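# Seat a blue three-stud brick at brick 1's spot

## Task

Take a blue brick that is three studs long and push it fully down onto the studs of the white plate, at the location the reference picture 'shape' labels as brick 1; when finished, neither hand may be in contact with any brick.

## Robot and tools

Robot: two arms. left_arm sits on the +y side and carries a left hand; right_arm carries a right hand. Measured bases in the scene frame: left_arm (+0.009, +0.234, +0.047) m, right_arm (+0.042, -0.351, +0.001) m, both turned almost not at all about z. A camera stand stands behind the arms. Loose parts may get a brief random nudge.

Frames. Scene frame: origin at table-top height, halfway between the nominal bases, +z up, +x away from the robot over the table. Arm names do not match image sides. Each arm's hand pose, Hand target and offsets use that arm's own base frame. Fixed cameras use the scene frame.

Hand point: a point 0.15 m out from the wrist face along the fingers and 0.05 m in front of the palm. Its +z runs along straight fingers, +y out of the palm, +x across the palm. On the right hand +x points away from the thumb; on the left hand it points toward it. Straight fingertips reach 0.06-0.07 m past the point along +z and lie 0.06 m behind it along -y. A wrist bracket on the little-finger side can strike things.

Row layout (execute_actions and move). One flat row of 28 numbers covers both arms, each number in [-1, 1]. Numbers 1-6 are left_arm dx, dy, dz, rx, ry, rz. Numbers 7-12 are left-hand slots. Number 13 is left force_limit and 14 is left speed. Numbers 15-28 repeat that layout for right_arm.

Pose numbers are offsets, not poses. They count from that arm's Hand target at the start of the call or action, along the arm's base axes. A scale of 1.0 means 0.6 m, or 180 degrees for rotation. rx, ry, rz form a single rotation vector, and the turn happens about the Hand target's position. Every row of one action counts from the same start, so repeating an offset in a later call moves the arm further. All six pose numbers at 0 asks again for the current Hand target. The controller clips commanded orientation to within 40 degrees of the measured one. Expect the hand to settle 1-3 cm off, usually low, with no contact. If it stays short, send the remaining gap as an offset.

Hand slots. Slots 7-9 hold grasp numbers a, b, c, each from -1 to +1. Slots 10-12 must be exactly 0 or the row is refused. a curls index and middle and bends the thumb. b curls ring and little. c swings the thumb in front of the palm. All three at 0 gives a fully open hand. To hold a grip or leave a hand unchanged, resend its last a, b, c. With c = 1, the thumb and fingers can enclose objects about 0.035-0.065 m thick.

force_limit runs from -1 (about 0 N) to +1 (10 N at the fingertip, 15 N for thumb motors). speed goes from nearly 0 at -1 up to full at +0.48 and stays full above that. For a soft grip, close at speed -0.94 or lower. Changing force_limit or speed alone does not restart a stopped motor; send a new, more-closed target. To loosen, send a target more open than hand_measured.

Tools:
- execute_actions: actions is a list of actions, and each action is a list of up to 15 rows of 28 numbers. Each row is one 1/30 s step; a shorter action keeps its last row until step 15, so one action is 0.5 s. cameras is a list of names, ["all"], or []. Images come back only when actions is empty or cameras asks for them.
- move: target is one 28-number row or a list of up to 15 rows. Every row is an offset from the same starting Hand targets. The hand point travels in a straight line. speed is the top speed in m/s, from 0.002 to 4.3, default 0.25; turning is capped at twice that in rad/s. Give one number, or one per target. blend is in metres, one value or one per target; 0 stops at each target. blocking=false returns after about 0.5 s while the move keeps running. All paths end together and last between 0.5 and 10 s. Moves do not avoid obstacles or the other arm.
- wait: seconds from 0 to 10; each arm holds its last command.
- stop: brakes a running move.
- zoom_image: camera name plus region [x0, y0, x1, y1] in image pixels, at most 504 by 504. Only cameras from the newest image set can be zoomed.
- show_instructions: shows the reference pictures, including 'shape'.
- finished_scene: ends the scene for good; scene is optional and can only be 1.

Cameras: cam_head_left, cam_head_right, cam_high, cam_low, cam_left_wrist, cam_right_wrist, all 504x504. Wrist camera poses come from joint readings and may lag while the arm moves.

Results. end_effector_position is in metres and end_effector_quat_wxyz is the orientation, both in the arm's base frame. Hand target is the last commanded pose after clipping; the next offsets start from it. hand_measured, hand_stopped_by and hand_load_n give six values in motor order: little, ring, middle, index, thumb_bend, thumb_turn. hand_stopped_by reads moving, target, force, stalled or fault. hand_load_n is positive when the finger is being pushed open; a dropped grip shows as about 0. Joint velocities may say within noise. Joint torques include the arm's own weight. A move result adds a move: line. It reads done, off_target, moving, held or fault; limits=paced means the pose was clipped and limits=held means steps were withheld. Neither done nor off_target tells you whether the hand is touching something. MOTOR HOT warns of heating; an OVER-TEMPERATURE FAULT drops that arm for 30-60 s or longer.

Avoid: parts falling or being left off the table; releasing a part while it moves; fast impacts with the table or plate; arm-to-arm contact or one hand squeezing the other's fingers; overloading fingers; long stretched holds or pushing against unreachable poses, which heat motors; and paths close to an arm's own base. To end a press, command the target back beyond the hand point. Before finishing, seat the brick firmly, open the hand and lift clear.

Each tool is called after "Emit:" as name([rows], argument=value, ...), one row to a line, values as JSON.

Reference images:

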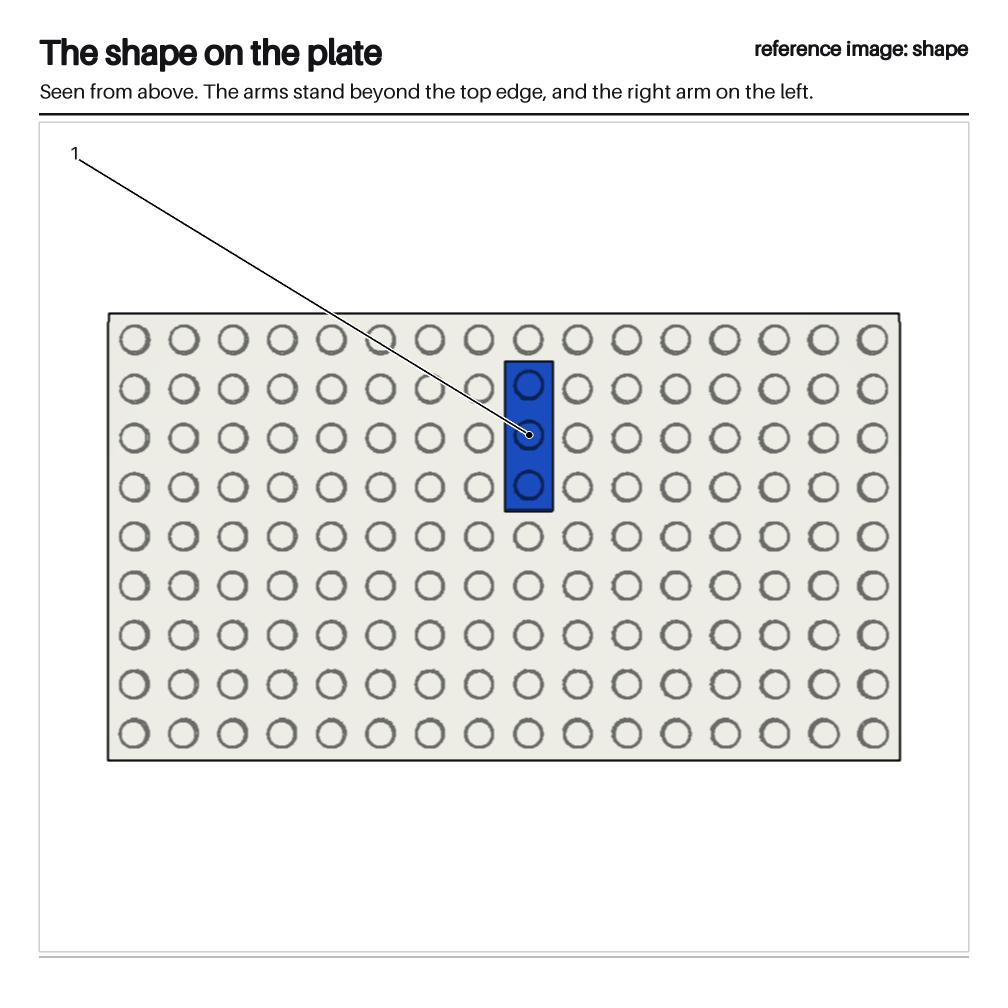

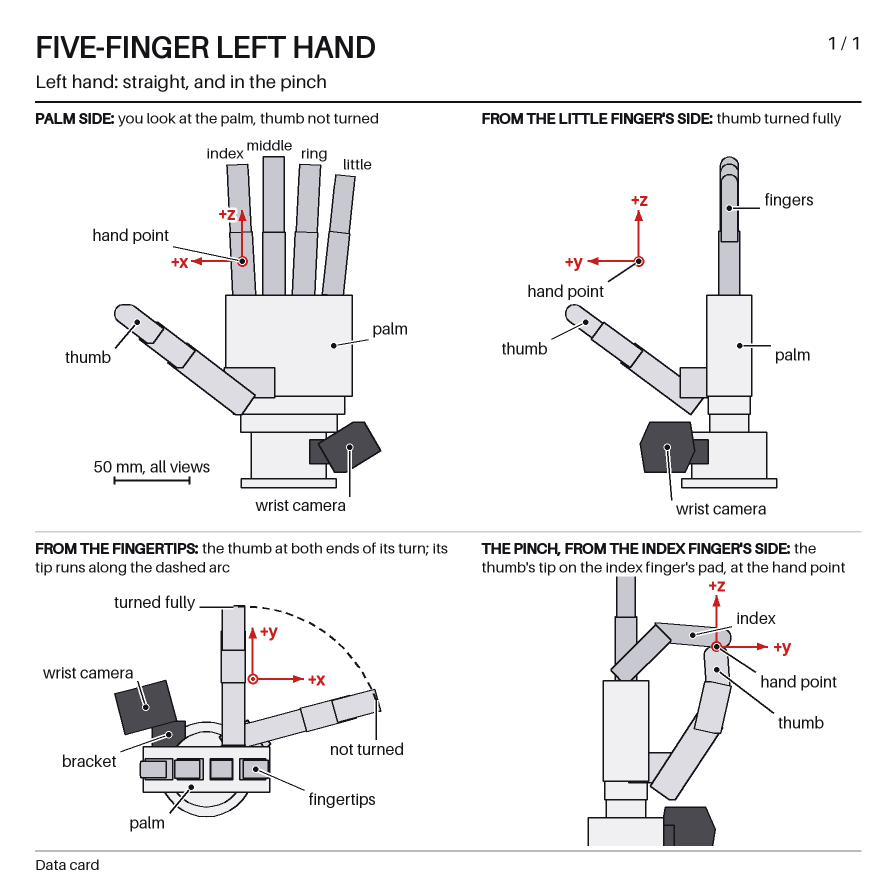

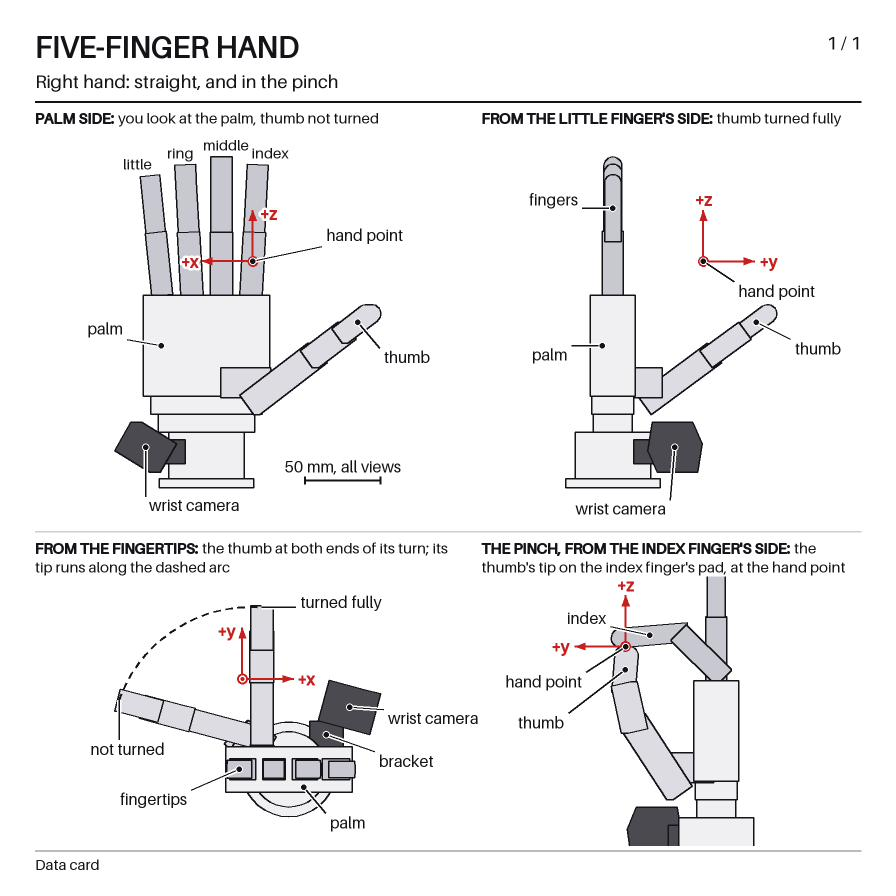

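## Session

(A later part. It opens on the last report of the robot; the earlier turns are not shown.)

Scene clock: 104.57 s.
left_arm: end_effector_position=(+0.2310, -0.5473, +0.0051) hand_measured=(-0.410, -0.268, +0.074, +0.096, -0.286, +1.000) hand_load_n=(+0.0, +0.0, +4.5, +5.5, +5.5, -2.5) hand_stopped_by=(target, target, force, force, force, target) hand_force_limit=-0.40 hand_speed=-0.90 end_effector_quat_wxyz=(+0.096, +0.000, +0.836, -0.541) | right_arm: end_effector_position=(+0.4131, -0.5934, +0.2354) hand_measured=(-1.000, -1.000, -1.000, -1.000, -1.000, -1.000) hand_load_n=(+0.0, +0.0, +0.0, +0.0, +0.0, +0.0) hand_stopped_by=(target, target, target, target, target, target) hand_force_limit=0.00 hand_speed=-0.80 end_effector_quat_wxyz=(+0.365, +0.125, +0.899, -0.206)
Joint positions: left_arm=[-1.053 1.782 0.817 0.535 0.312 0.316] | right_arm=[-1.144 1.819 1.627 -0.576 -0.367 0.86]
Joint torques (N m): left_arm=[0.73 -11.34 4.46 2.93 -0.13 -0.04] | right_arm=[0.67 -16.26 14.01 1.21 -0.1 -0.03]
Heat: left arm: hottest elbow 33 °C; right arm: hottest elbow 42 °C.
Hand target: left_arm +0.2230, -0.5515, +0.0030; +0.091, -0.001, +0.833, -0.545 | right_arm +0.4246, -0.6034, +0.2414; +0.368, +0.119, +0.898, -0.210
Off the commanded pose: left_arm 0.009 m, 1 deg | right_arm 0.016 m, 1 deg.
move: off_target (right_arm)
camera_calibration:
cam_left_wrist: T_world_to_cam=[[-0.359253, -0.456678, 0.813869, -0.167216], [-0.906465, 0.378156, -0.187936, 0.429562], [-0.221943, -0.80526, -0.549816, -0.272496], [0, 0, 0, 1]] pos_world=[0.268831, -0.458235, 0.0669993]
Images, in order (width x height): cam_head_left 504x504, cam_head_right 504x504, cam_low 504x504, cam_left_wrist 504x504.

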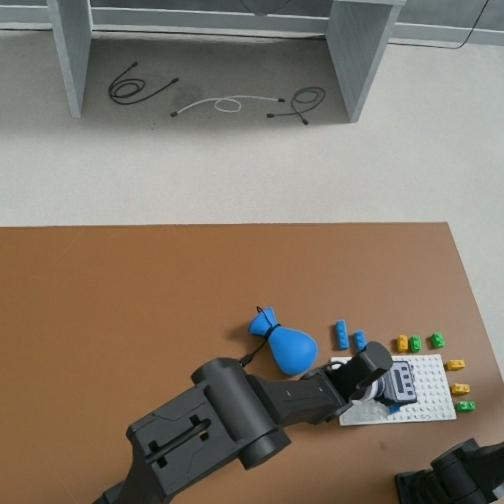

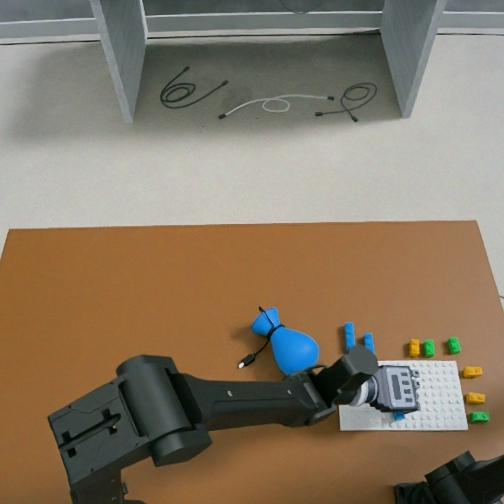

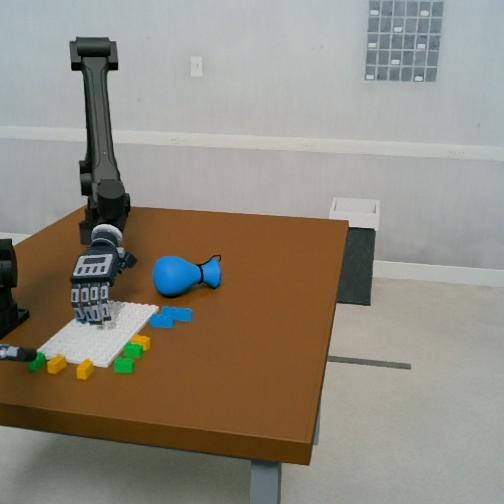

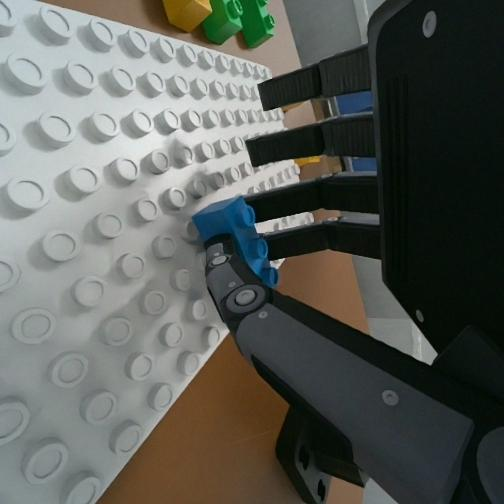

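Emit:
move(target=[0,-0.005,0.009,0,0,0,0.70,0.33,1,0,0,0,-0.4,-0.9,0,0,0,0,0,0,0,0,0,0,0,0,0,-0.8], speed=0.05, cameras=["cam_head_left","cam_head_right","cam_low","cam_left_wrist"])

Emit:
zoom_image(camera="cam_head_right", region=[392, 404, 416, 428])

Emit:
zoom_image(camera="cam_low", region=[66, 300, 106, 340])

Emit:
zoom_image(camera="cam_left_wrist", region=[145, 150, 295, 300])

Scene clock: 110.27 s.
left_arm: end_effector_position=(+0.2306, -0.5476, +0.0052) hand_measured=(-0.410, -0.268, +0.074, +0.096, -0.286, +1.000) hand_load_n=(+0.0, +0.0, +5.0, +5.5, +5.5, -3.0) hand_stopped_by=(target, target, force, force, force, target) hand_force_limit=-0.40 hand_speed=-0.90 end_effector_quat_wxyz=(+0.097, -0.001, +0.836, -0.541) | right_arm: end_effector_position=(+0.4131, -0.5934, +0.2354) hand_measured=(-1.000, -1.000, -1.000, -1.000, -1.000, -1.000) hand_load_n=(+0.0, +0.0, +0.0, +0.0, +0.0, -0.5) hand_stopped_by=(target, target, target, target, target, target) hand_force_limit=0.00 hand_speed=-0.80 end_effector_quat_wxyz=(+0.365, +0.125, +0.899, -0.206)
Joint positions: left_arm=[-1.054 1.782 0.817 0.536 0.309 0.314] | right_arm=[-1.144 1.819 1.627 -0.576 -0.367 0.86]
Joint torques (N m): left_arm=[0.85 -12.45 5.12 2.26 -0.13 -0.04] | right_arm=[0.73 -16.09 14.04 1.24 -0.11 -0.02]
Heat: left arm: hottest elbow 33 °C; right arm: hottest elbow 43 °C.
Hand target: left_arm +0.2229, -0.5546, +0.0084; +0.091, -0.001, +0.833, -0.545 | right_arm +0.4246, -0.6034, +0.2414; +0.368, +0.119, +0.898, -0.210
Off the commanded pose: left_arm 0.011 m, 1 deg | right_arm 0.016 m, 1 deg.
move: off_target (left_arm, right_arm)
camera_calibration:
cam_left_wrist: T_world_to_cam=[[-0.357957, -0.45745, 0.814006, -0.168244], [-0.907305, 0.376362, -0.18748, 0.428595], [-0.220598, -0.805662, -0.549768, -0.273397], [0, 0, 0, 1]] pos_world=[0.268332, -0.458535, 0.0669993]
Images, in order (width x height): cam_head_left 504x504, cam_head_right 504x504, cam_low 504x504, cam_left_wrist 504x504.

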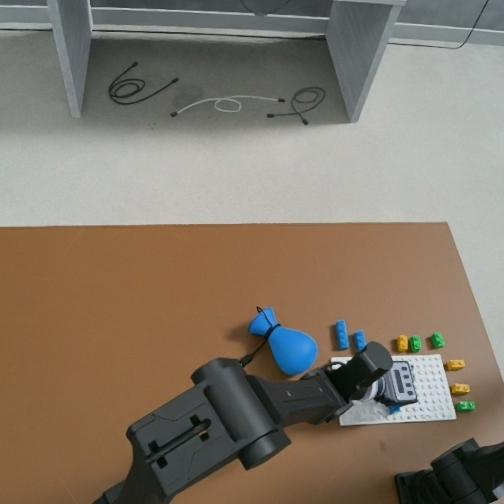

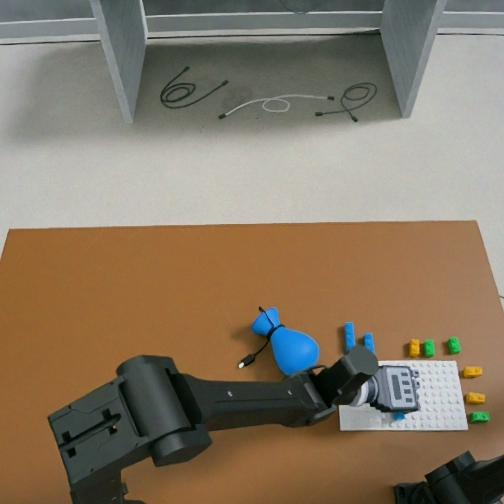

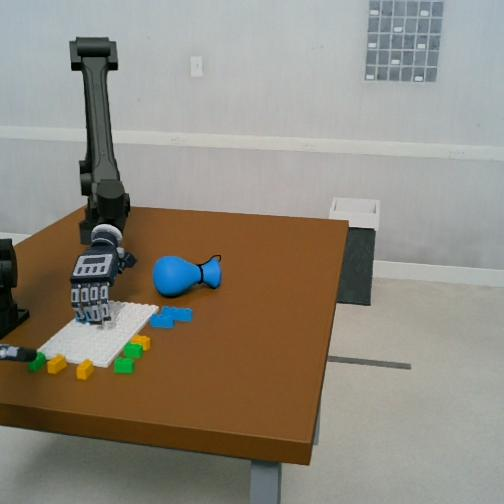

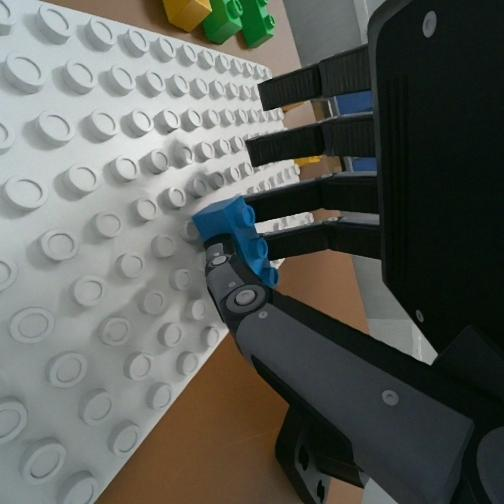

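Scaled by 21.000 from the camera's 504x504 image, which has a finer 720x720 frame.

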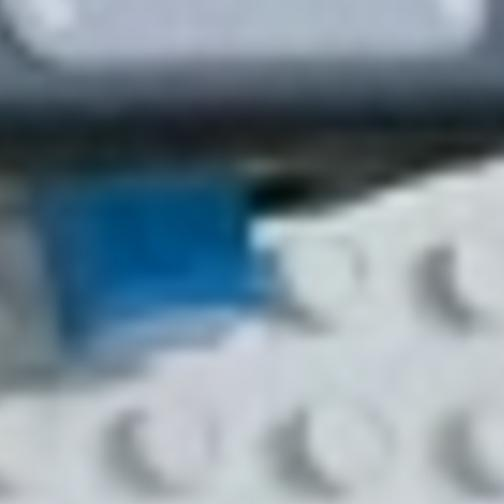

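Scaled by 12.600 from the camera's 504x504 image, which has a finer 720x720 frame.

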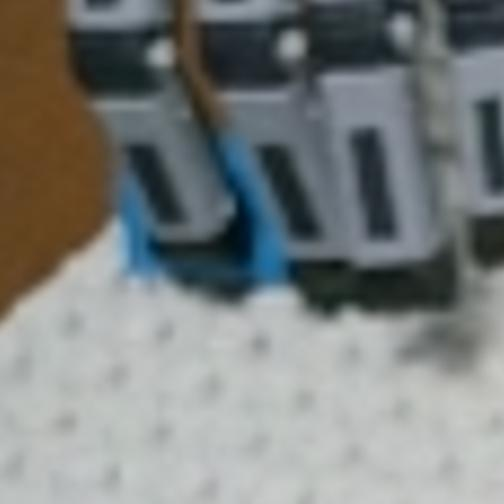

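Scaled by 3.360 from the camera's 504x504 image, which has a finer 720x720 frame.

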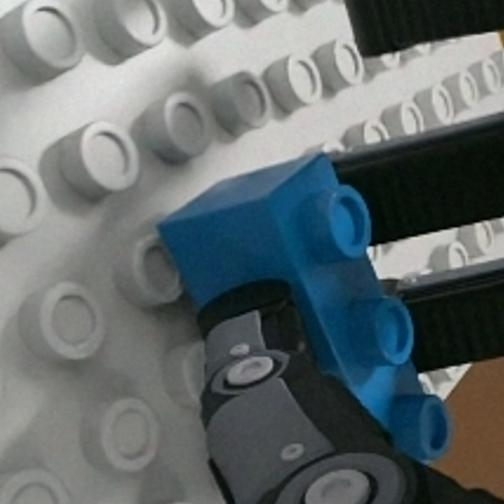

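Emit:
zoom_image(camera="cam_low", region=[90, 340, 130, 380])

Scaled by 12.600 from the camera's 504x504 image, which has a finer 720x720 frame.

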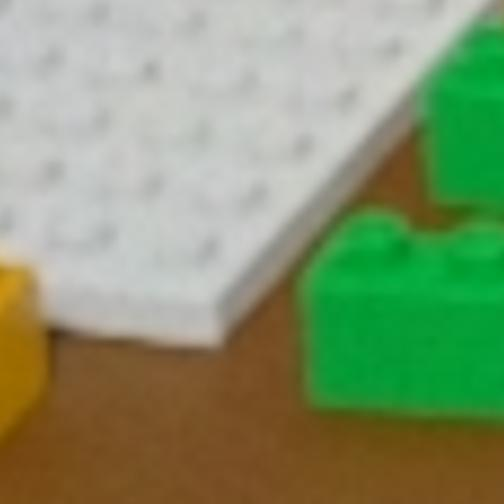

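Emit:
move(target=[0,-0.0022,0.015,0,0,0,0.70,0.33,1,0,0,0,-0.4,-0.9,0,0,0,0,0,0,0,0,0,0,0,0,0,-0.8], speed=0.06)

Scene clock: 113.50 s.
left_arm: end_effector_position=(+0.2298, -0.5477, +0.0082) hand_measured=(-0.410, -0.268, +0.074, +0.096, -0.286, +1.000) hand_load_n=(+0.0, +0.0, +4.5, +5.0, +5.5, -3.0) hand_stopped_by=(target, target, force, force, force, target) hand_force_limit=-0.40 hand_speed=-0.90 end_effector_quat_wxyz=(+0.097, -0.001, +0.835, -0.541) | right_arm: end_effector_position=(+0.4131, -0.5934, +0.2354) hand_measured=(-1.000, -1.000, -1.000, -1.000, -1.000, -1.000) hand_load_n=(+0.0, +0.0, +0.0, +0.0, +0.0, +0.0) hand_stopped_by=(target, target, target, target, target, target) hand_force_limit=0.00 hand_speed=-0.80 end_effector_quat_wxyz=(+0.365, +0.125, +0.899, -0.206)
Joint positions: left_arm=[-1.056 1.774 0.817 0.528 0.308 0.313] | right_arm=[-1.144 1.819 1.627 -0.576 -0.367 0.86]
Joint torques (N m): left_arm=[0.44 -13.27 5.55 1.52 -0.13 -0.06] | right_arm=[0.67 -16.21 14 1.26 -0.09 -0.04]
Heat: left arm: hottest elbow 33 °C; right arm: hottest elbow 43 °C.
Hand target: left_arm +0.2229, -0.5559, +0.0174; +0.091, -0.001, +0.833, -0.545 | right_arm +0.4246, -0.6034, +0.2414; +0.368, +0.119, +0.898, -0.210
Off the commanded pose: left_arm 0.014 m, 1 deg | right_arm 0.016 m, 1 deg.
move: off_target (left_arm, right_arm)

Emit:
move(target=[0,-0.006,0.008,0,0,0,0.70,0.33,1,0,0,0,-0.4,-0.9,0,0,0,0,0,0,0,0,0,0,0,0,0,-0.8], speed=0.1)

Scene clock: 116.17 s.
left_arm: end_effector_position=(+0.2271, -0.5468, +0.0080) hand_measured=(-0.410, -0.268, +0.074, +0.096, -0.286, +1.000) hand_load_n=(+0.0, +0.0, +4.5, +5.5, +5.5, -3.0) hand_stopped_by=(target, target, force, force, force, target) hand_force_limit=-0.40 hand_speed=-0.90 end_effector_quat_wxyz=(+0.094, -0.002, +0.838, -0.537) | right_arm: end_effector_position=(+0.4131, -0.5934, +0.2354) hand_measured=(-1.000, -1.000, -1.000, -1.000, -1.000, -1.000) hand_load_n=(-0.5, +0.0, +0.0, +0.0, +0.0, +0.0) hand_stopped_by=(target, target, target, target, target, target) hand_force_limit=0.00 hand_speed=-0.80 end_effector_quat_wxyz=(+0.365, +0.125, +0.899, -0.206)
Joint positions: left_arm=[-1.06 1.769 0.817 0.512 0.305 0.311] | right_arm=[-1.144 1.819 1.627 -0.576 -0.367 0.86]
Joint torques (N m): left_arm=[0.26 -12.98 6.42 1.42 -0.13 -0.08] | right_arm=[0.56 -16.15 14.08 1.2 -0.09 -0.03]
Heat: left arm: hottest elbow 33 °C; right arm: hottest elbow 43 °C.
Hand target: left_arm +0.2228, -0.5595, +0.0221; +0.091, -0.001, +0.833, -0.545 | right_arm +0.4246, -0.6034, +0.2414; +0.368, +0.119, +0.898, -0.210
Off the commanded pose: left_arm 0.020 m, 1 deg | right_arm 0.016 m, 1 deg.
move: off_target (left_arm, right_arm)

Emit:
move(target=[0,0.002,0.033,0,0,0,0.70,0.33,1,0,0,0,-0.4,-0.9,0,0,0,0,0,0,0,0,0,0,0,0,0,-0.8], speed=0.1)

Scene clock: 117.80 s.
left_arm: end_effector_position=(+0.2253, -0.5436, +0.0260) hand_measured=(-0.410, -0.268, +0.074, +0.096, -0.286, +1.000) hand_load_n=(+0.0, +0.0, +4.5, +5.0, +5.5, -3.0) hand_stopped_by=(target, target, force, force, force, target) hand_force_limit=-0.40 hand_speed=-0.90 end_effector_quat_wxyz=(+0.093, -0.003, +0.840, -0.535) | right_arm: end_effector_position=(+0.4131, -0.5934, +0.2354) hand_measured=(-1.000, -1.000, -1.000, -1.000, -1.000, -1.000) hand_load_n=(+0.0, +0.0, +0.0, -0.5, +0.0, +0.0) hand_stopped_by=(target, target, target, target, target, target) hand_force_limit=0.00 hand_speed=-0.80 end_effector_quat_wxyz=(+0.365, +0.125, +0.899, -0.206)
Joint positions: left_arm=[-1.06 1.716 0.817 0.455 0.305 0.311] | right_arm=[-1.144 1.819 1.627 -0.576 -0.367 0.86]
Joint torques (N m): left_arm=[0.26 -12.51 7.2 1.58 -0.1 -0.07] | right_arm=[0.79 -16.26 14.01 1.21 -0.11 -0.04]
Heat: left arm: hottest elbow 33 °C; right arm: hottest elbow 43 °C.
Hand target: left_arm +0.2228, -0.5583, +0.0420; +0.091, -0.001, +0.833, -0.545 | right_arm +0.4246, -0.6034, +0.2414; +0.368, +0.119, +0.898, -0.210
Off the commanded pose: left_arm 0.022 m, 1 deg | right_arm 0.016 m, 1 deg.
move: off_target (left_arm, right_arm)

Emit:
move(target=[0.003,-0.009,0,0,0,0,0.70,0.33,1,0,0,0,-0.4,-0.9,0,0,0,0,0,0,0,0,0,0,0,0,0,-0.8], speed=0.1)

Scene clock: 120.77 s.
left_arm: end_effector_position=(+0.2269, -0.5466, +0.0290) hand_measured=(-0.410, -0.268, +0.074, +0.096, -0.286, +1.000) hand_load_n=(-0.5, +0.0, +4.5, +5.0, +5.5, -2.5) hand_stopped_by=(target, target, force, force, force, target) hand_force_limit=-0.40 hand_speed=-0.90 end_effector_quat_wxyz=(+0.094, -0.002, +0.839, -0.537) | right_arm: end_effector_position=(+0.4131, -0.5934, +0.2354) hand_measured=(-1.000, -1.000, -1.000, -1.000, -1.000, -1.000) hand_load_n=(+0.0, +0.0, +0.0, +0.0, +0.0, +0.0) hand_stopped_by=(target, target, target, target, target, target) hand_force_limit=0.00 hand_speed=-0.80 end_effector_quat_wxyz=(+0.365, +0.125, +0.899, -0.206)
Joint positions: left_arm=[-1.061 1.716 0.827 0.45 0.304 0.311] | right_arm=[-1.144 1.819 1.627 -0.576 -0.367 0.86]
Joint torques (N m): left_arm=[0.03 -12.04 7.6 1.52 -0.13 -0.08] | right_arm=[0.73 -16.32 13.97 1.22 -0.1 -0.03]
Heat: left arm: hottest elbow 34 °C; right arm: hottest elbow 43 °C.
Hand target: left_arm +0.2247, -0.5636, +0.0420; +0.091, -0.001, +0.833, -0.545 | right_arm +0.4246, -0.6034, +0.2414; +0.368, +0.119, +0.898, -0.210
Off the commanded pose: left_arm 0.022 m, 1 deg | right_arm 0.016 m, 1 deg.
move: off_target (left_arm, right_arm)

Emit:
move(target=[0,0.006,-0.056,0,0,0,0.70,0.33,1,0,0,0,-0.4,-0.9,0,0,0,0,0,0,0,0,0,0,0,0,0,-0.8], speed=0.06, cameras=["cam_head_left","cam_head_right","cam_low","cam_left_wrist"])

Emit:
zoom_image(camera="cam_head_right", region=[392, 404, 416, 428])

Emit:
zoom_image(camera="cam_head_left", region=[387, 398, 411, 422])

Emit:
zoom_image(camera="cam_left_wrist", region=[145, 150, 295, 300])

Scene clock: 123.23 s.
left_arm: end_effector_position=(+0.2288, -0.5502, +0.0094) hand_measured=(-0.410, -0.268, +0.074, +0.096, -0.286, +1.000) hand_load_n=(+0.0, +0.0, +4.5, +5.0, +5.5, -3.0) hand_stopped_by=(target, target, force, force, force, target) hand_force_limit=-0.40 hand_speed=-0.90 end_effector_quat_wxyz=(+0.095, -0.002, +0.837, -0.538) | right_arm: end_effector_position=(+0.4131, -0.5934, +0.2354) hand_measured=(-1.000, -1.000, -1.000, -1.000, -1.000, -1.000) hand_load_n=(+0.0, +0.0, +0.0, +0.0, +0.0, +0.0) hand_stopped_by=(target, target, target, target, target, target) hand_force_limit=0.00 hand_speed=-0.80 end_effector_quat_wxyz=(+0.365, +0.125, +0.899, -0.206)
Joint positions: left_arm=[-1.061 1.773 0.827 0.511 0.304 0.311] | right_arm=[-1.144 1.819 1.627 -0.576 -0.367 0.86]
Joint torques (N m): left_arm=[1.03 -10.64 5.68 3.12 -0.01 -0.06] | right_arm=[0.73 -16.32 13.94 1.18 -0.1 -0.03]
Heat: left arm: hottest elbow 33 °C; right arm: hottest elbow 43 °C.
Hand target: left_arm +0.2246, -0.5600, +0.0082; +0.091, -0.001, +0.833, -0.545 | right_arm +0.4246, -0.6034, +0.2414; +0.368, +0.119, +0.898, -0.210
Off the commanded pose: left_arm 0.011 m, 1 deg | right_arm 0.016 m, 1 deg.
move: off_target (left_arm, right_arm)
camera_calibration:
cam_left_wrist: T_world_to_cam=[[-0.354992, -0.461957, 0.812759, -0.176669], [-0.907966, 0.377433, -0.18205, 0.429384], [-0.222663, -0.802584, -0.553426, -0.271328], [0, 0, 0, 1]] pos_world=[0.266735, -0.461441, 0.0715988]
Images, in order (width x height): cam_head_left 504x504, cam_head_right 504x504, cam_low 504x504, cam_left_wrist 504x504.

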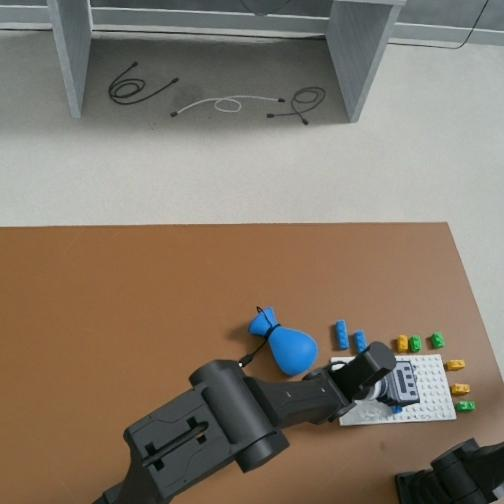

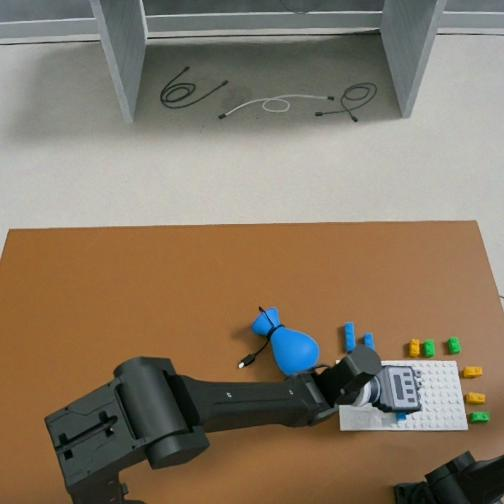

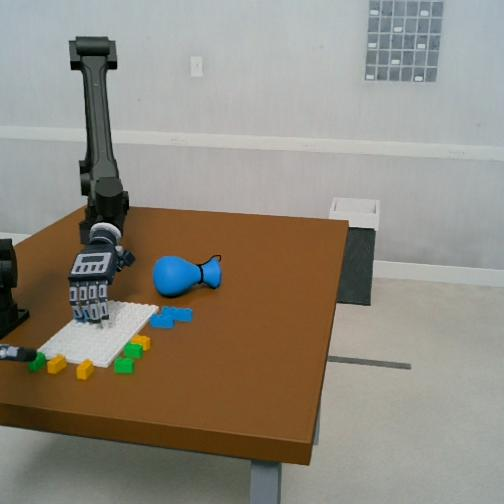

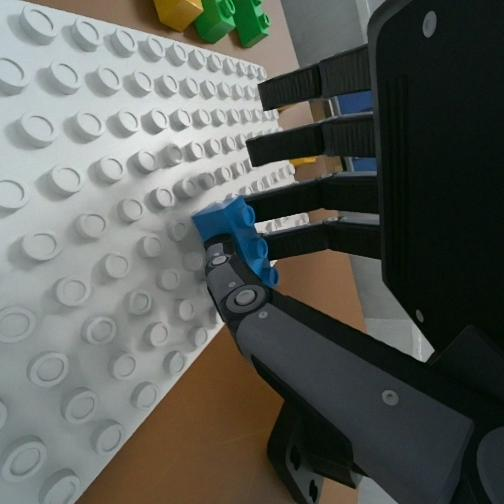

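Scaled by 21.000 from the camera's 504x504 image, which has a finer 720x720 frame.

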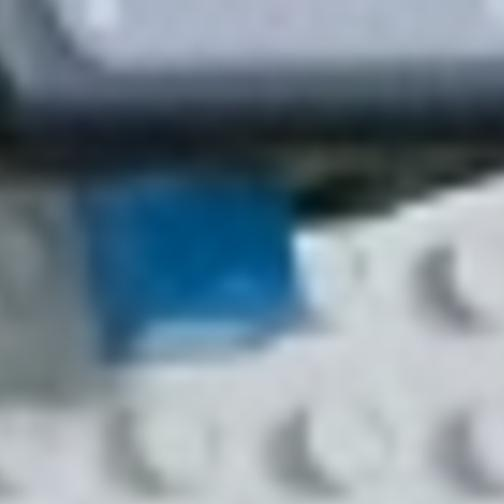

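Scaled by 21.000 from the camera's 504x504 image, which has a finer 720x720 frame.

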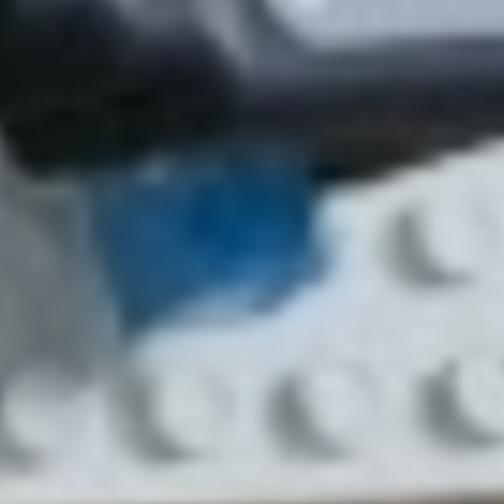

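Scaled by 3.360 from the camera's 504x504 image, which has a finer 720x720 frame.

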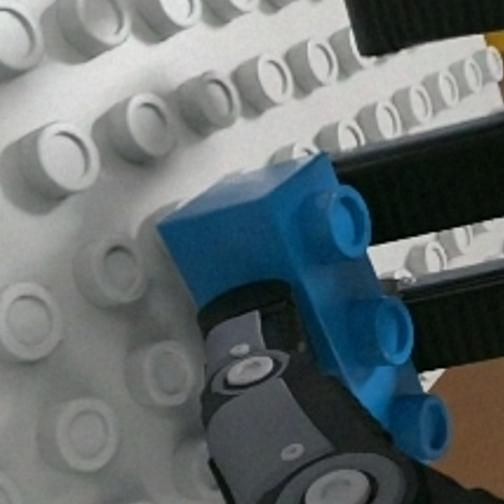

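Emit:
zoom_image(camera="cam_left_wrist", region=[0, 20, 310, 330])

Emit:
zoom_image(camera="cam_left_wrist", region=[150, 130, 310, 290])

Scaled by 1.626 from the camera's 504x504 image, which has a finer 720x720 frame.

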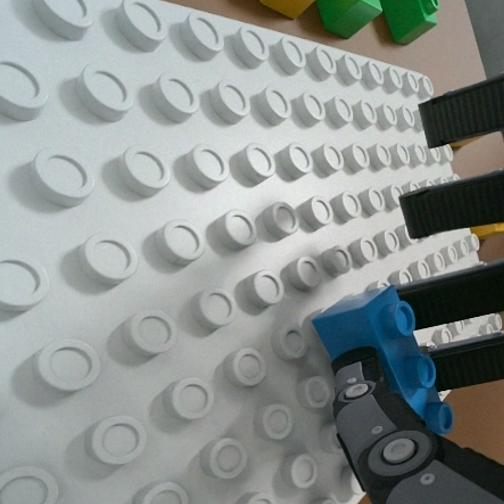

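Scaled by 3.150 from the camera's 504x504 image, which has a finer 720x720 frame.

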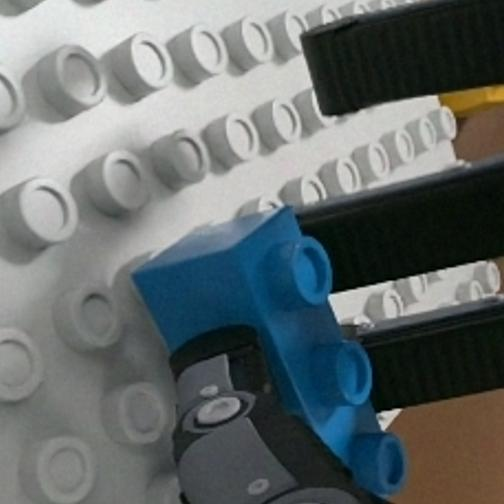

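Emit:
move(target=[0.009,-0.004,0.003,0,0,0,0.70,0.33,1,0,0,0,-0.4,-0.9,0,0,0,0,0,0,0,0,0,0,0,0,0,-0.8], speed=0.06, cameras=["cam_left_wrist"])

Emit:
zoom_image(camera="cam_left_wrist", region=[145, 150, 295, 300])

Scene clock: 130.80 s.
left_arm: end_effector_position=(+0.2282, -0.5502, +0.0093) hand_measured=(-0.410, -0.268, +0.074, +0.096, -0.286, +1.000) hand_load_n=(+0.0, +0.0, +4.5, +5.0, +5.5, -3.0) hand_stopped_by=(target, target, force, force, force, target) hand_force_limit=-0.40 hand_speed=-0.90 end_effector_quat_wxyz=(+0.094, -0.001, +0.837, -0.539) | right_arm: end_effector_position=(+0.4131, -0.5934, +0.2354) hand_measured=(-1.000, -1.000, -1.000, -1.000, -1.000, -1.000) hand_load_n=(+0.0, +0.0, +0.0, +0.0, +0.0, -0.5) hand_stopped_by=(target, target, target, target, target, target) hand_force_limit=0.00 hand_speed=-0.80 end_effector_quat_wxyz=(+0.365, +0.125, +0.899, -0.206)
Joint positions: left_arm=[-1.061 1.773 0.827 0.511 0.307 0.311] | right_arm=[-1.144 1.819 1.627 -0.576 -0.367 0.86]
Joint torques (N m): left_arm=[1.2 -10.64 6.58 2.65 0.17 -0.01] | right_arm=[0.85 -16.26 14.05 1.18 -0.11 -0.03]
Heat: left arm: hottest elbow 33 °C; right arm: hottest elbow 43 °C.
Hand target: left_arm +0.2301, -0.5624, +0.0102; +0.091, -0.001, +0.833, -0.545 | right_arm +0.4246, -0.6034, +0.2414; +0.368, +0.119, +0.898, -0.210
Off the commanded pose: left_arm 0.012 m, 1 deg | right_arm 0.016 m, 1 deg.
move: off_target (left_arm, right_arm)
camera_calibration:
cam_left_wrist: T_world_to_cam=[[-0.355256, -0.460565, 0.813433, -0.17604], [-0.907054, 0.380175, -0.180889, 0.430091], [-0.225936, -0.802089, -0.552816, -0.270609], [0, 0, 0, 1]] pos_world=[0.266436, -0.46164, 0.071399]
Images, in order (width x height): cam_left_wrist 504x504.

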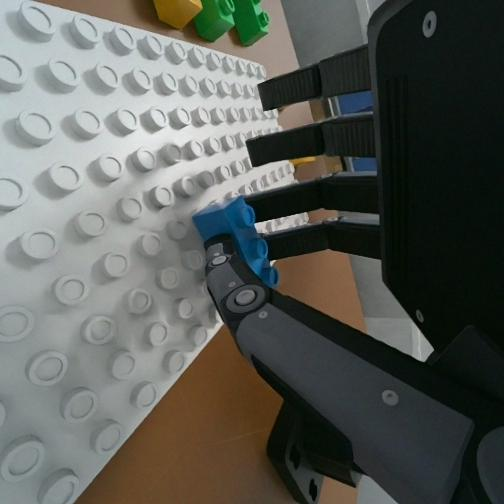

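Scaled by 3.360 from the camera's 504x504 image, which has a finer 720x720 frame.

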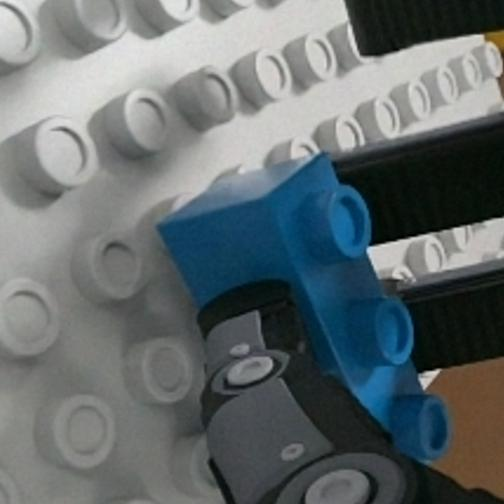

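Emit:
move(target=[0.012,0.0,0.003,0,0,0,0.70,0.33,1,0,0,0,-0.4,-0.9,0,0,0,0,0,0,0,0,0,0,0,0,0,-0.8], speed=0.06)

Scene clock: 132.50 s.
left_arm: end_effector_position=(+0.2258, -0.5505, +0.0088) hand_measured=(-0.410, -0.268, +0.074, +0.096, -0.286, +1.000) hand_load_n=(+0.0, +0.0, +4.5, +5.0, +5.5, -3.0) hand_stopped_by=(target, target, force, force, force, target) hand_force_limit=-0.40 hand_speed=-0.90 end_effector_quat_wxyz=(+0.089, +0.002, +0.837, -0.540) | right_arm: end_effector_position=(+0.4131, -0.5934, +0.2354) hand_measured=(-1.000, -1.000, -1.000, -1.000, -1.000, -1.000) hand_load_n=(+0.0, +0.0, +0.0, +0.0, +0.0, +0.0) hand_stopped_by=(target, target, target, target, target, target) hand_force_limit=0.00 hand_speed=-0.80 end_effector_quat_wxyz=(+0.365, +0.125, +0.899, -0.206)
Joint positions: left_arm=[-1.061 1.775 0.827 0.511 0.32 0.311] | right_arm=[-1.144 1.819 1.627 -0.576 -0.367 0.86]
Joint torques (N m): left_arm=[2.55 -10.7 7.38 2.18 0.17 0.08] | right_arm=[0.85 -15.97 14.04 1.21 -0.11 -0.03]
Heat: left arm: hottest elbow 33 °C; right arm: hottest elbow 43 °C.
Hand target: left_arm +0.2373, -0.5624, +0.0119; +0.091, -0.001, +0.833, -0.545 | right_arm +0.4246, -0.6034, +0.2414; +0.368, +0.119, +0.898, -0.210
Off the commanded pose: left_arm 0.017 m, 1 deg | right_arm 0.016 m, 1 deg.
move: off_target (left_arm, right_arm)

Emit:
move(target=[0.013,0.0,0.0,0,0,0,0.70,0.33,1,0,0,0,-0.4,-0.9,0,0,0,0,0,0,0,0,0,0,0,0,0,-0.8], speed=0.06)

Scene clock: 134.30 s.
left_arm: end_effector_position=(+0.2302, -0.5543, +0.0115) hand_measured=(-0.410, -0.268, +0.074, +0.096, -0.286, +1.000) hand_load_n=(+0.0, +0.0, +4.5, +5.0, +5.5, -3.0) hand_stopped_by=(target, target, force, force, force, target) hand_force_limit=-0.40 hand_speed=-0.90 end_effector_quat_wxyz=(+0.087, +0.003, +0.835, -0.544) | right_arm: end_effector_position=(+0.4131, -0.5934, +0.2354) hand_measured=(-1.000, -1.000, -1.000, -1.000, -1.000, -1.000) hand_load_n=(+0.0, +0.0, +0.0, +0.0, +0.0, +0.0) hand_stopped_by=(target, target, target, target, target, target) hand_force_limit=0.00 hand_speed=-0.80 end_effector_quat_wxyz=(+0.365, +0.125, +0.899, -0.206)
Joint positions: left_arm=[-1.053 1.781 0.84 0.511 0.332 0.311] | right_arm=[-1.144 1.819 1.627 -0.576 -0.367 0.86]
Joint torques (N m): left_arm=[3.43 -11.11 7.2 1.89 0.14 0.09] | right_arm=[0.79 -16.38 14 1.17 -0.09 -0.03]
Heat: left arm: hottest elbow 33 °C; right arm: hottest elbow 43 °C.
Hand target: left_arm +0.2452, -0.5623, +0.0119; +0.091, -0.001, +0.833, -0.545 | right_arm +0.4246, -0.6034, +0.2414; +0.368, +0.119, +0.898, -0.210
Off the commanded pose: left_arm 0.017 m, 1 deg | right_arm 0.016 m, 1 deg.
move: off_target (left_arm, right_arm)

Emit:
move(target=[0.006,0.010,0.0,0,0,0,0.70,0.33,1,0,0,0,-0.4,-0.9,0,0,0,0,0,0,0,0,0,0,0,0,0,-0.8], speed=0.06, cameras=["cam_left_wrist"])

Emit:
zoom_image(camera="cam_left_wrist", region=[145, 150, 295, 300])

Scene clock: 136.33 s.
left_arm: end_effector_position=(+0.2355, -0.5514, +0.0117) hand_measured=(-0.410, -0.268, +0.074, +0.096, -0.286, +1.000) hand_load_n=(+0.0, +0.0, +4.5, +5.0, +5.5, -3.0) hand_stopped_by=(target, target, force, force, force, target) hand_force_limit=-0.40 hand_speed=-0.90 end_effector_quat_wxyz=(+0.086, +0.001, +0.834, -0.545) | right_arm: end_effector_position=(+0.4131, -0.5934, +0.2354) hand_measured=(-1.000, -1.000, -1.000, -1.000, -1.000, -1.000) hand_load_n=(+0.0, +0.0, +0.0, +0.0, +0.0, +0.0) hand_stopped_by=(target, target, target, target, target, target) hand_force_limit=0.00 hand_speed=-0.80 end_effector_quat_wxyz=(+0.365, +0.125, +0.899, -0.206)
Joint positions: left_arm=[-1.04 1.781 0.84 0.511 0.344 0.311] | right_arm=[-1.144 1.819 1.627 -0.576 -0.367 0.86]
Joint torques (N m): left_arm=[2.78 -11.52 6.67 1.94 0.18 0.14] | right_arm=[0.67 -16.21 14 1.24 -0.09 -0.04]
Heat: left arm: hottest elbow 34 °C; right arm: hottest elbow 43 °C.
Hand target: left_arm +0.2487, -0.5563, +0.0119; +0.091, -0.001, +0.833, -0.545 | right_arm +0.4246, -0.6034, +0.2414; +0.368, +0.119, +0.898, -0.210
Off the commanded pose: left_arm 0.014 m, 1 deg | right_arm 0.016 m, 1 deg.
move: off_target (left_arm, right_arm)
camera_calibration:
cam_left_wrist: T_world_to_cam=[[-0.352274, -0.445656, 0.822979, -0.168563], [-0.904096, 0.389327, -0.176169, 0.441931], [-0.241897, -0.806111, -0.540065, -0.267147], [0, 0, 0, 1]] pos_world=[0.275545, -0.462527, 0.0723013]
Images, in order (width x height): cam_left_wrist 504x504.

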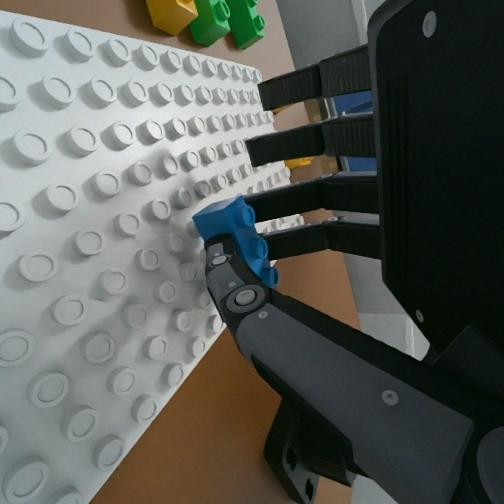

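Scaled by 3.360 from the camera's 504x504 image, which has a finer 720x720 frame.

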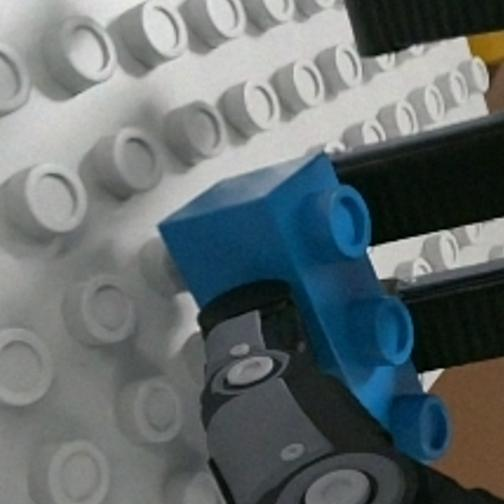

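Emit:
zoom_image(camera="cam_left_wrist", region=[0, 0, 310, 310])

Emit:
execute_actions(actions=[])

Emit:
zoom_image(camera="cam_head_right", region=[392, 404, 416, 428])

Emit:
zoom_image(camera="cam_head_left", region=[387, 398, 411, 422])

Emit:
zoom_image(camera="cam_low", region=[66, 300, 106, 340])

Scaled by 1.626 from the camera's 504x504 image, which has a finer 720x720 frame.

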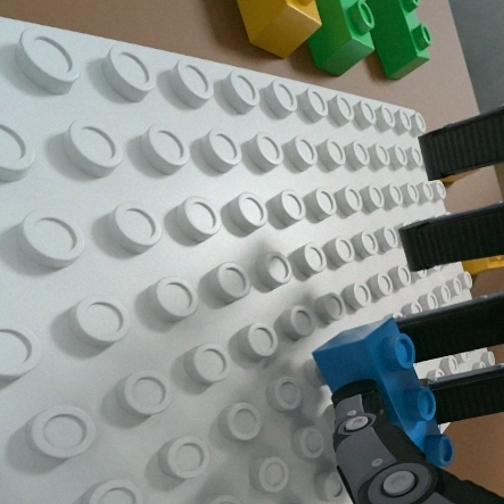

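Scene clock: 137.80 s.
left_arm: end_effector_position=(+0.2354, -0.5514, +0.0117) hand_measured=(-0.410, -0.268, +0.074, +0.096, -0.286, +1.000) hand_load_n=(+0.0, +0.0, +4.5, +5.0, +5.5, -3.0) hand_stopped_by=(target, target, force, force, force, target) hand_force_limit=-0.40 hand_speed=-0.90 end_effector_quat_wxyz=(+0.086, +0.001, +0.834, -0.545) | right_arm: end_effector_position=(+0.4131, -0.5934, +0.2354) hand_measured=(-1.000, -1.000, -1.000, -1.000, -1.000, -1.000) hand_load_n=(+0.0, +0.0, +0.0, +0.0, +0.0, +0.0) hand_stopped_by=(target, target, target, target, target, target) hand_force_limit=0.00 hand_speed=-0.80 end_effector_quat_wxyz=(+0.365, +0.125, +0.899, -0.206)
Joint positions: left_arm=[-1.04 1.781 0.84 0.511 0.345 0.311] | right_arm=[-1.144 1.819 1.627 -0.576 -0.367 0.86]
Joint velocities: within noise
Joint torques (N m): left_arm=[2.84 -10.81 6.52 1.92 0.17 0.15] | right_arm=[0.85 -16.44 13.97 1.16 -0.1 -0.04]
Heat: left arm: hottest elbow 34 °C; right arm: hottest elbow 43 °C.
Hand target: left_arm +0.2487, -0.5563, +0.0119; +0.091, -0.001, +0.833, -0.545 | right_arm +0.4246, -0.6034, +0.2414; +0.368, +0.119, +0.898, -0.210
Off the commanded pose: left_arm 0.014 m, 1 deg | right_arm 0.016 m, 1 deg.
camera_calibration:
cam_left_wrist: T_world_to_cam=[[-0.352306, -0.445506, 0.823046, -0.168489], [-0.903997, 0.389599, -0.176072, 0.442023], [-0.242217, -0.806063, -0.539994, -0.267041], [0, 0, 0, 1]] pos_world=[0.275545, -0.462527, 0.0723013]
cam_right_wrist: T_world_to_cam=[[0.180188, 0.846171, -0.501525, 0.549237], [0.35281, 0.420346, 0.835963, -0.0944235], [0.918182, -0.327573, -0.222796, -0.408455], [0, 0, 0, 1]] pos_world=[0.309384, -0.558857, 0.263388]

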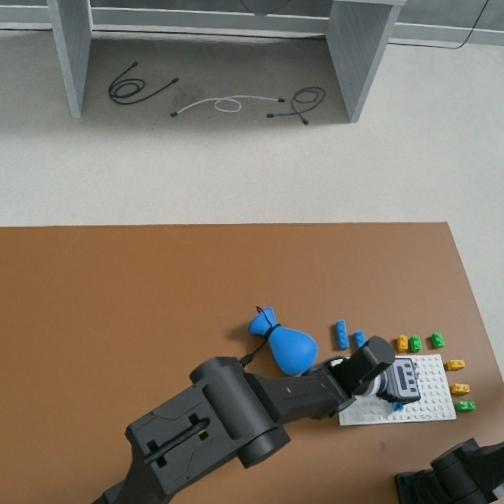

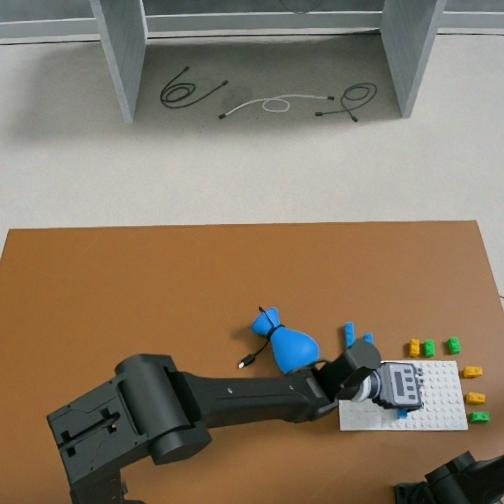

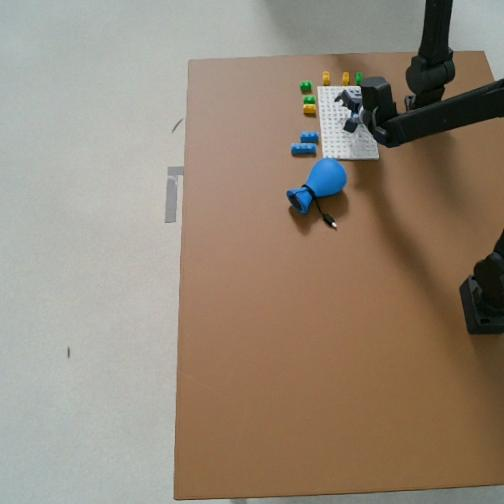

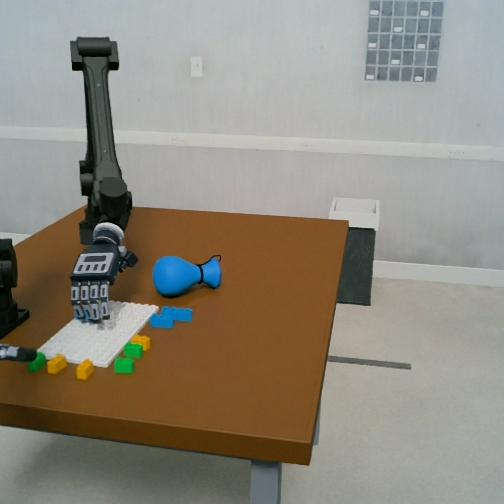

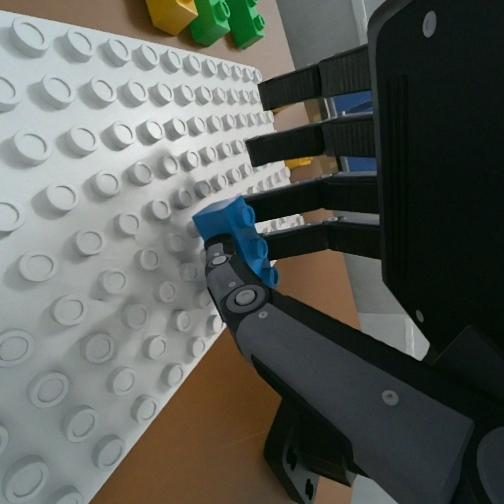

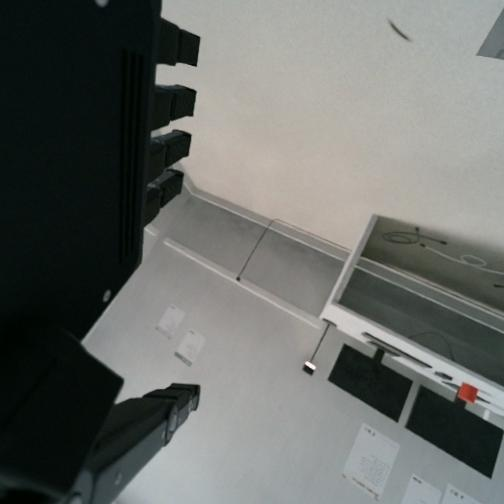

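Scaled by 21.000 from the camera's 504x504 image, which has a finer 720x720 frame.

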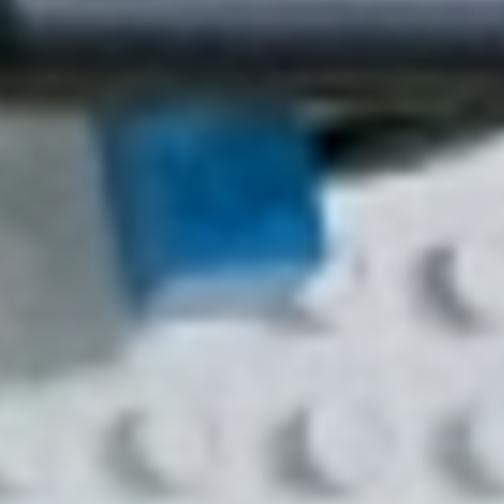

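Scaled by 21.000 from the camera's 504x504 image, which has a finer 720x720 frame.

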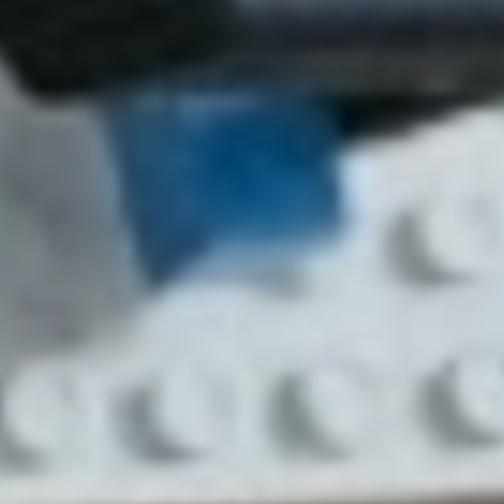

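Scaled by 12.600 from the camera's 504x504 image, which has a finer 720x720 frame.

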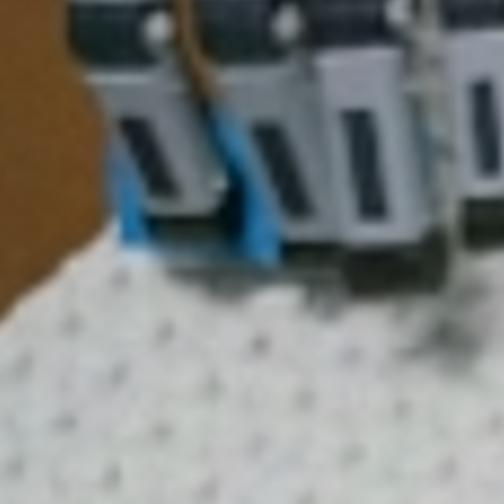

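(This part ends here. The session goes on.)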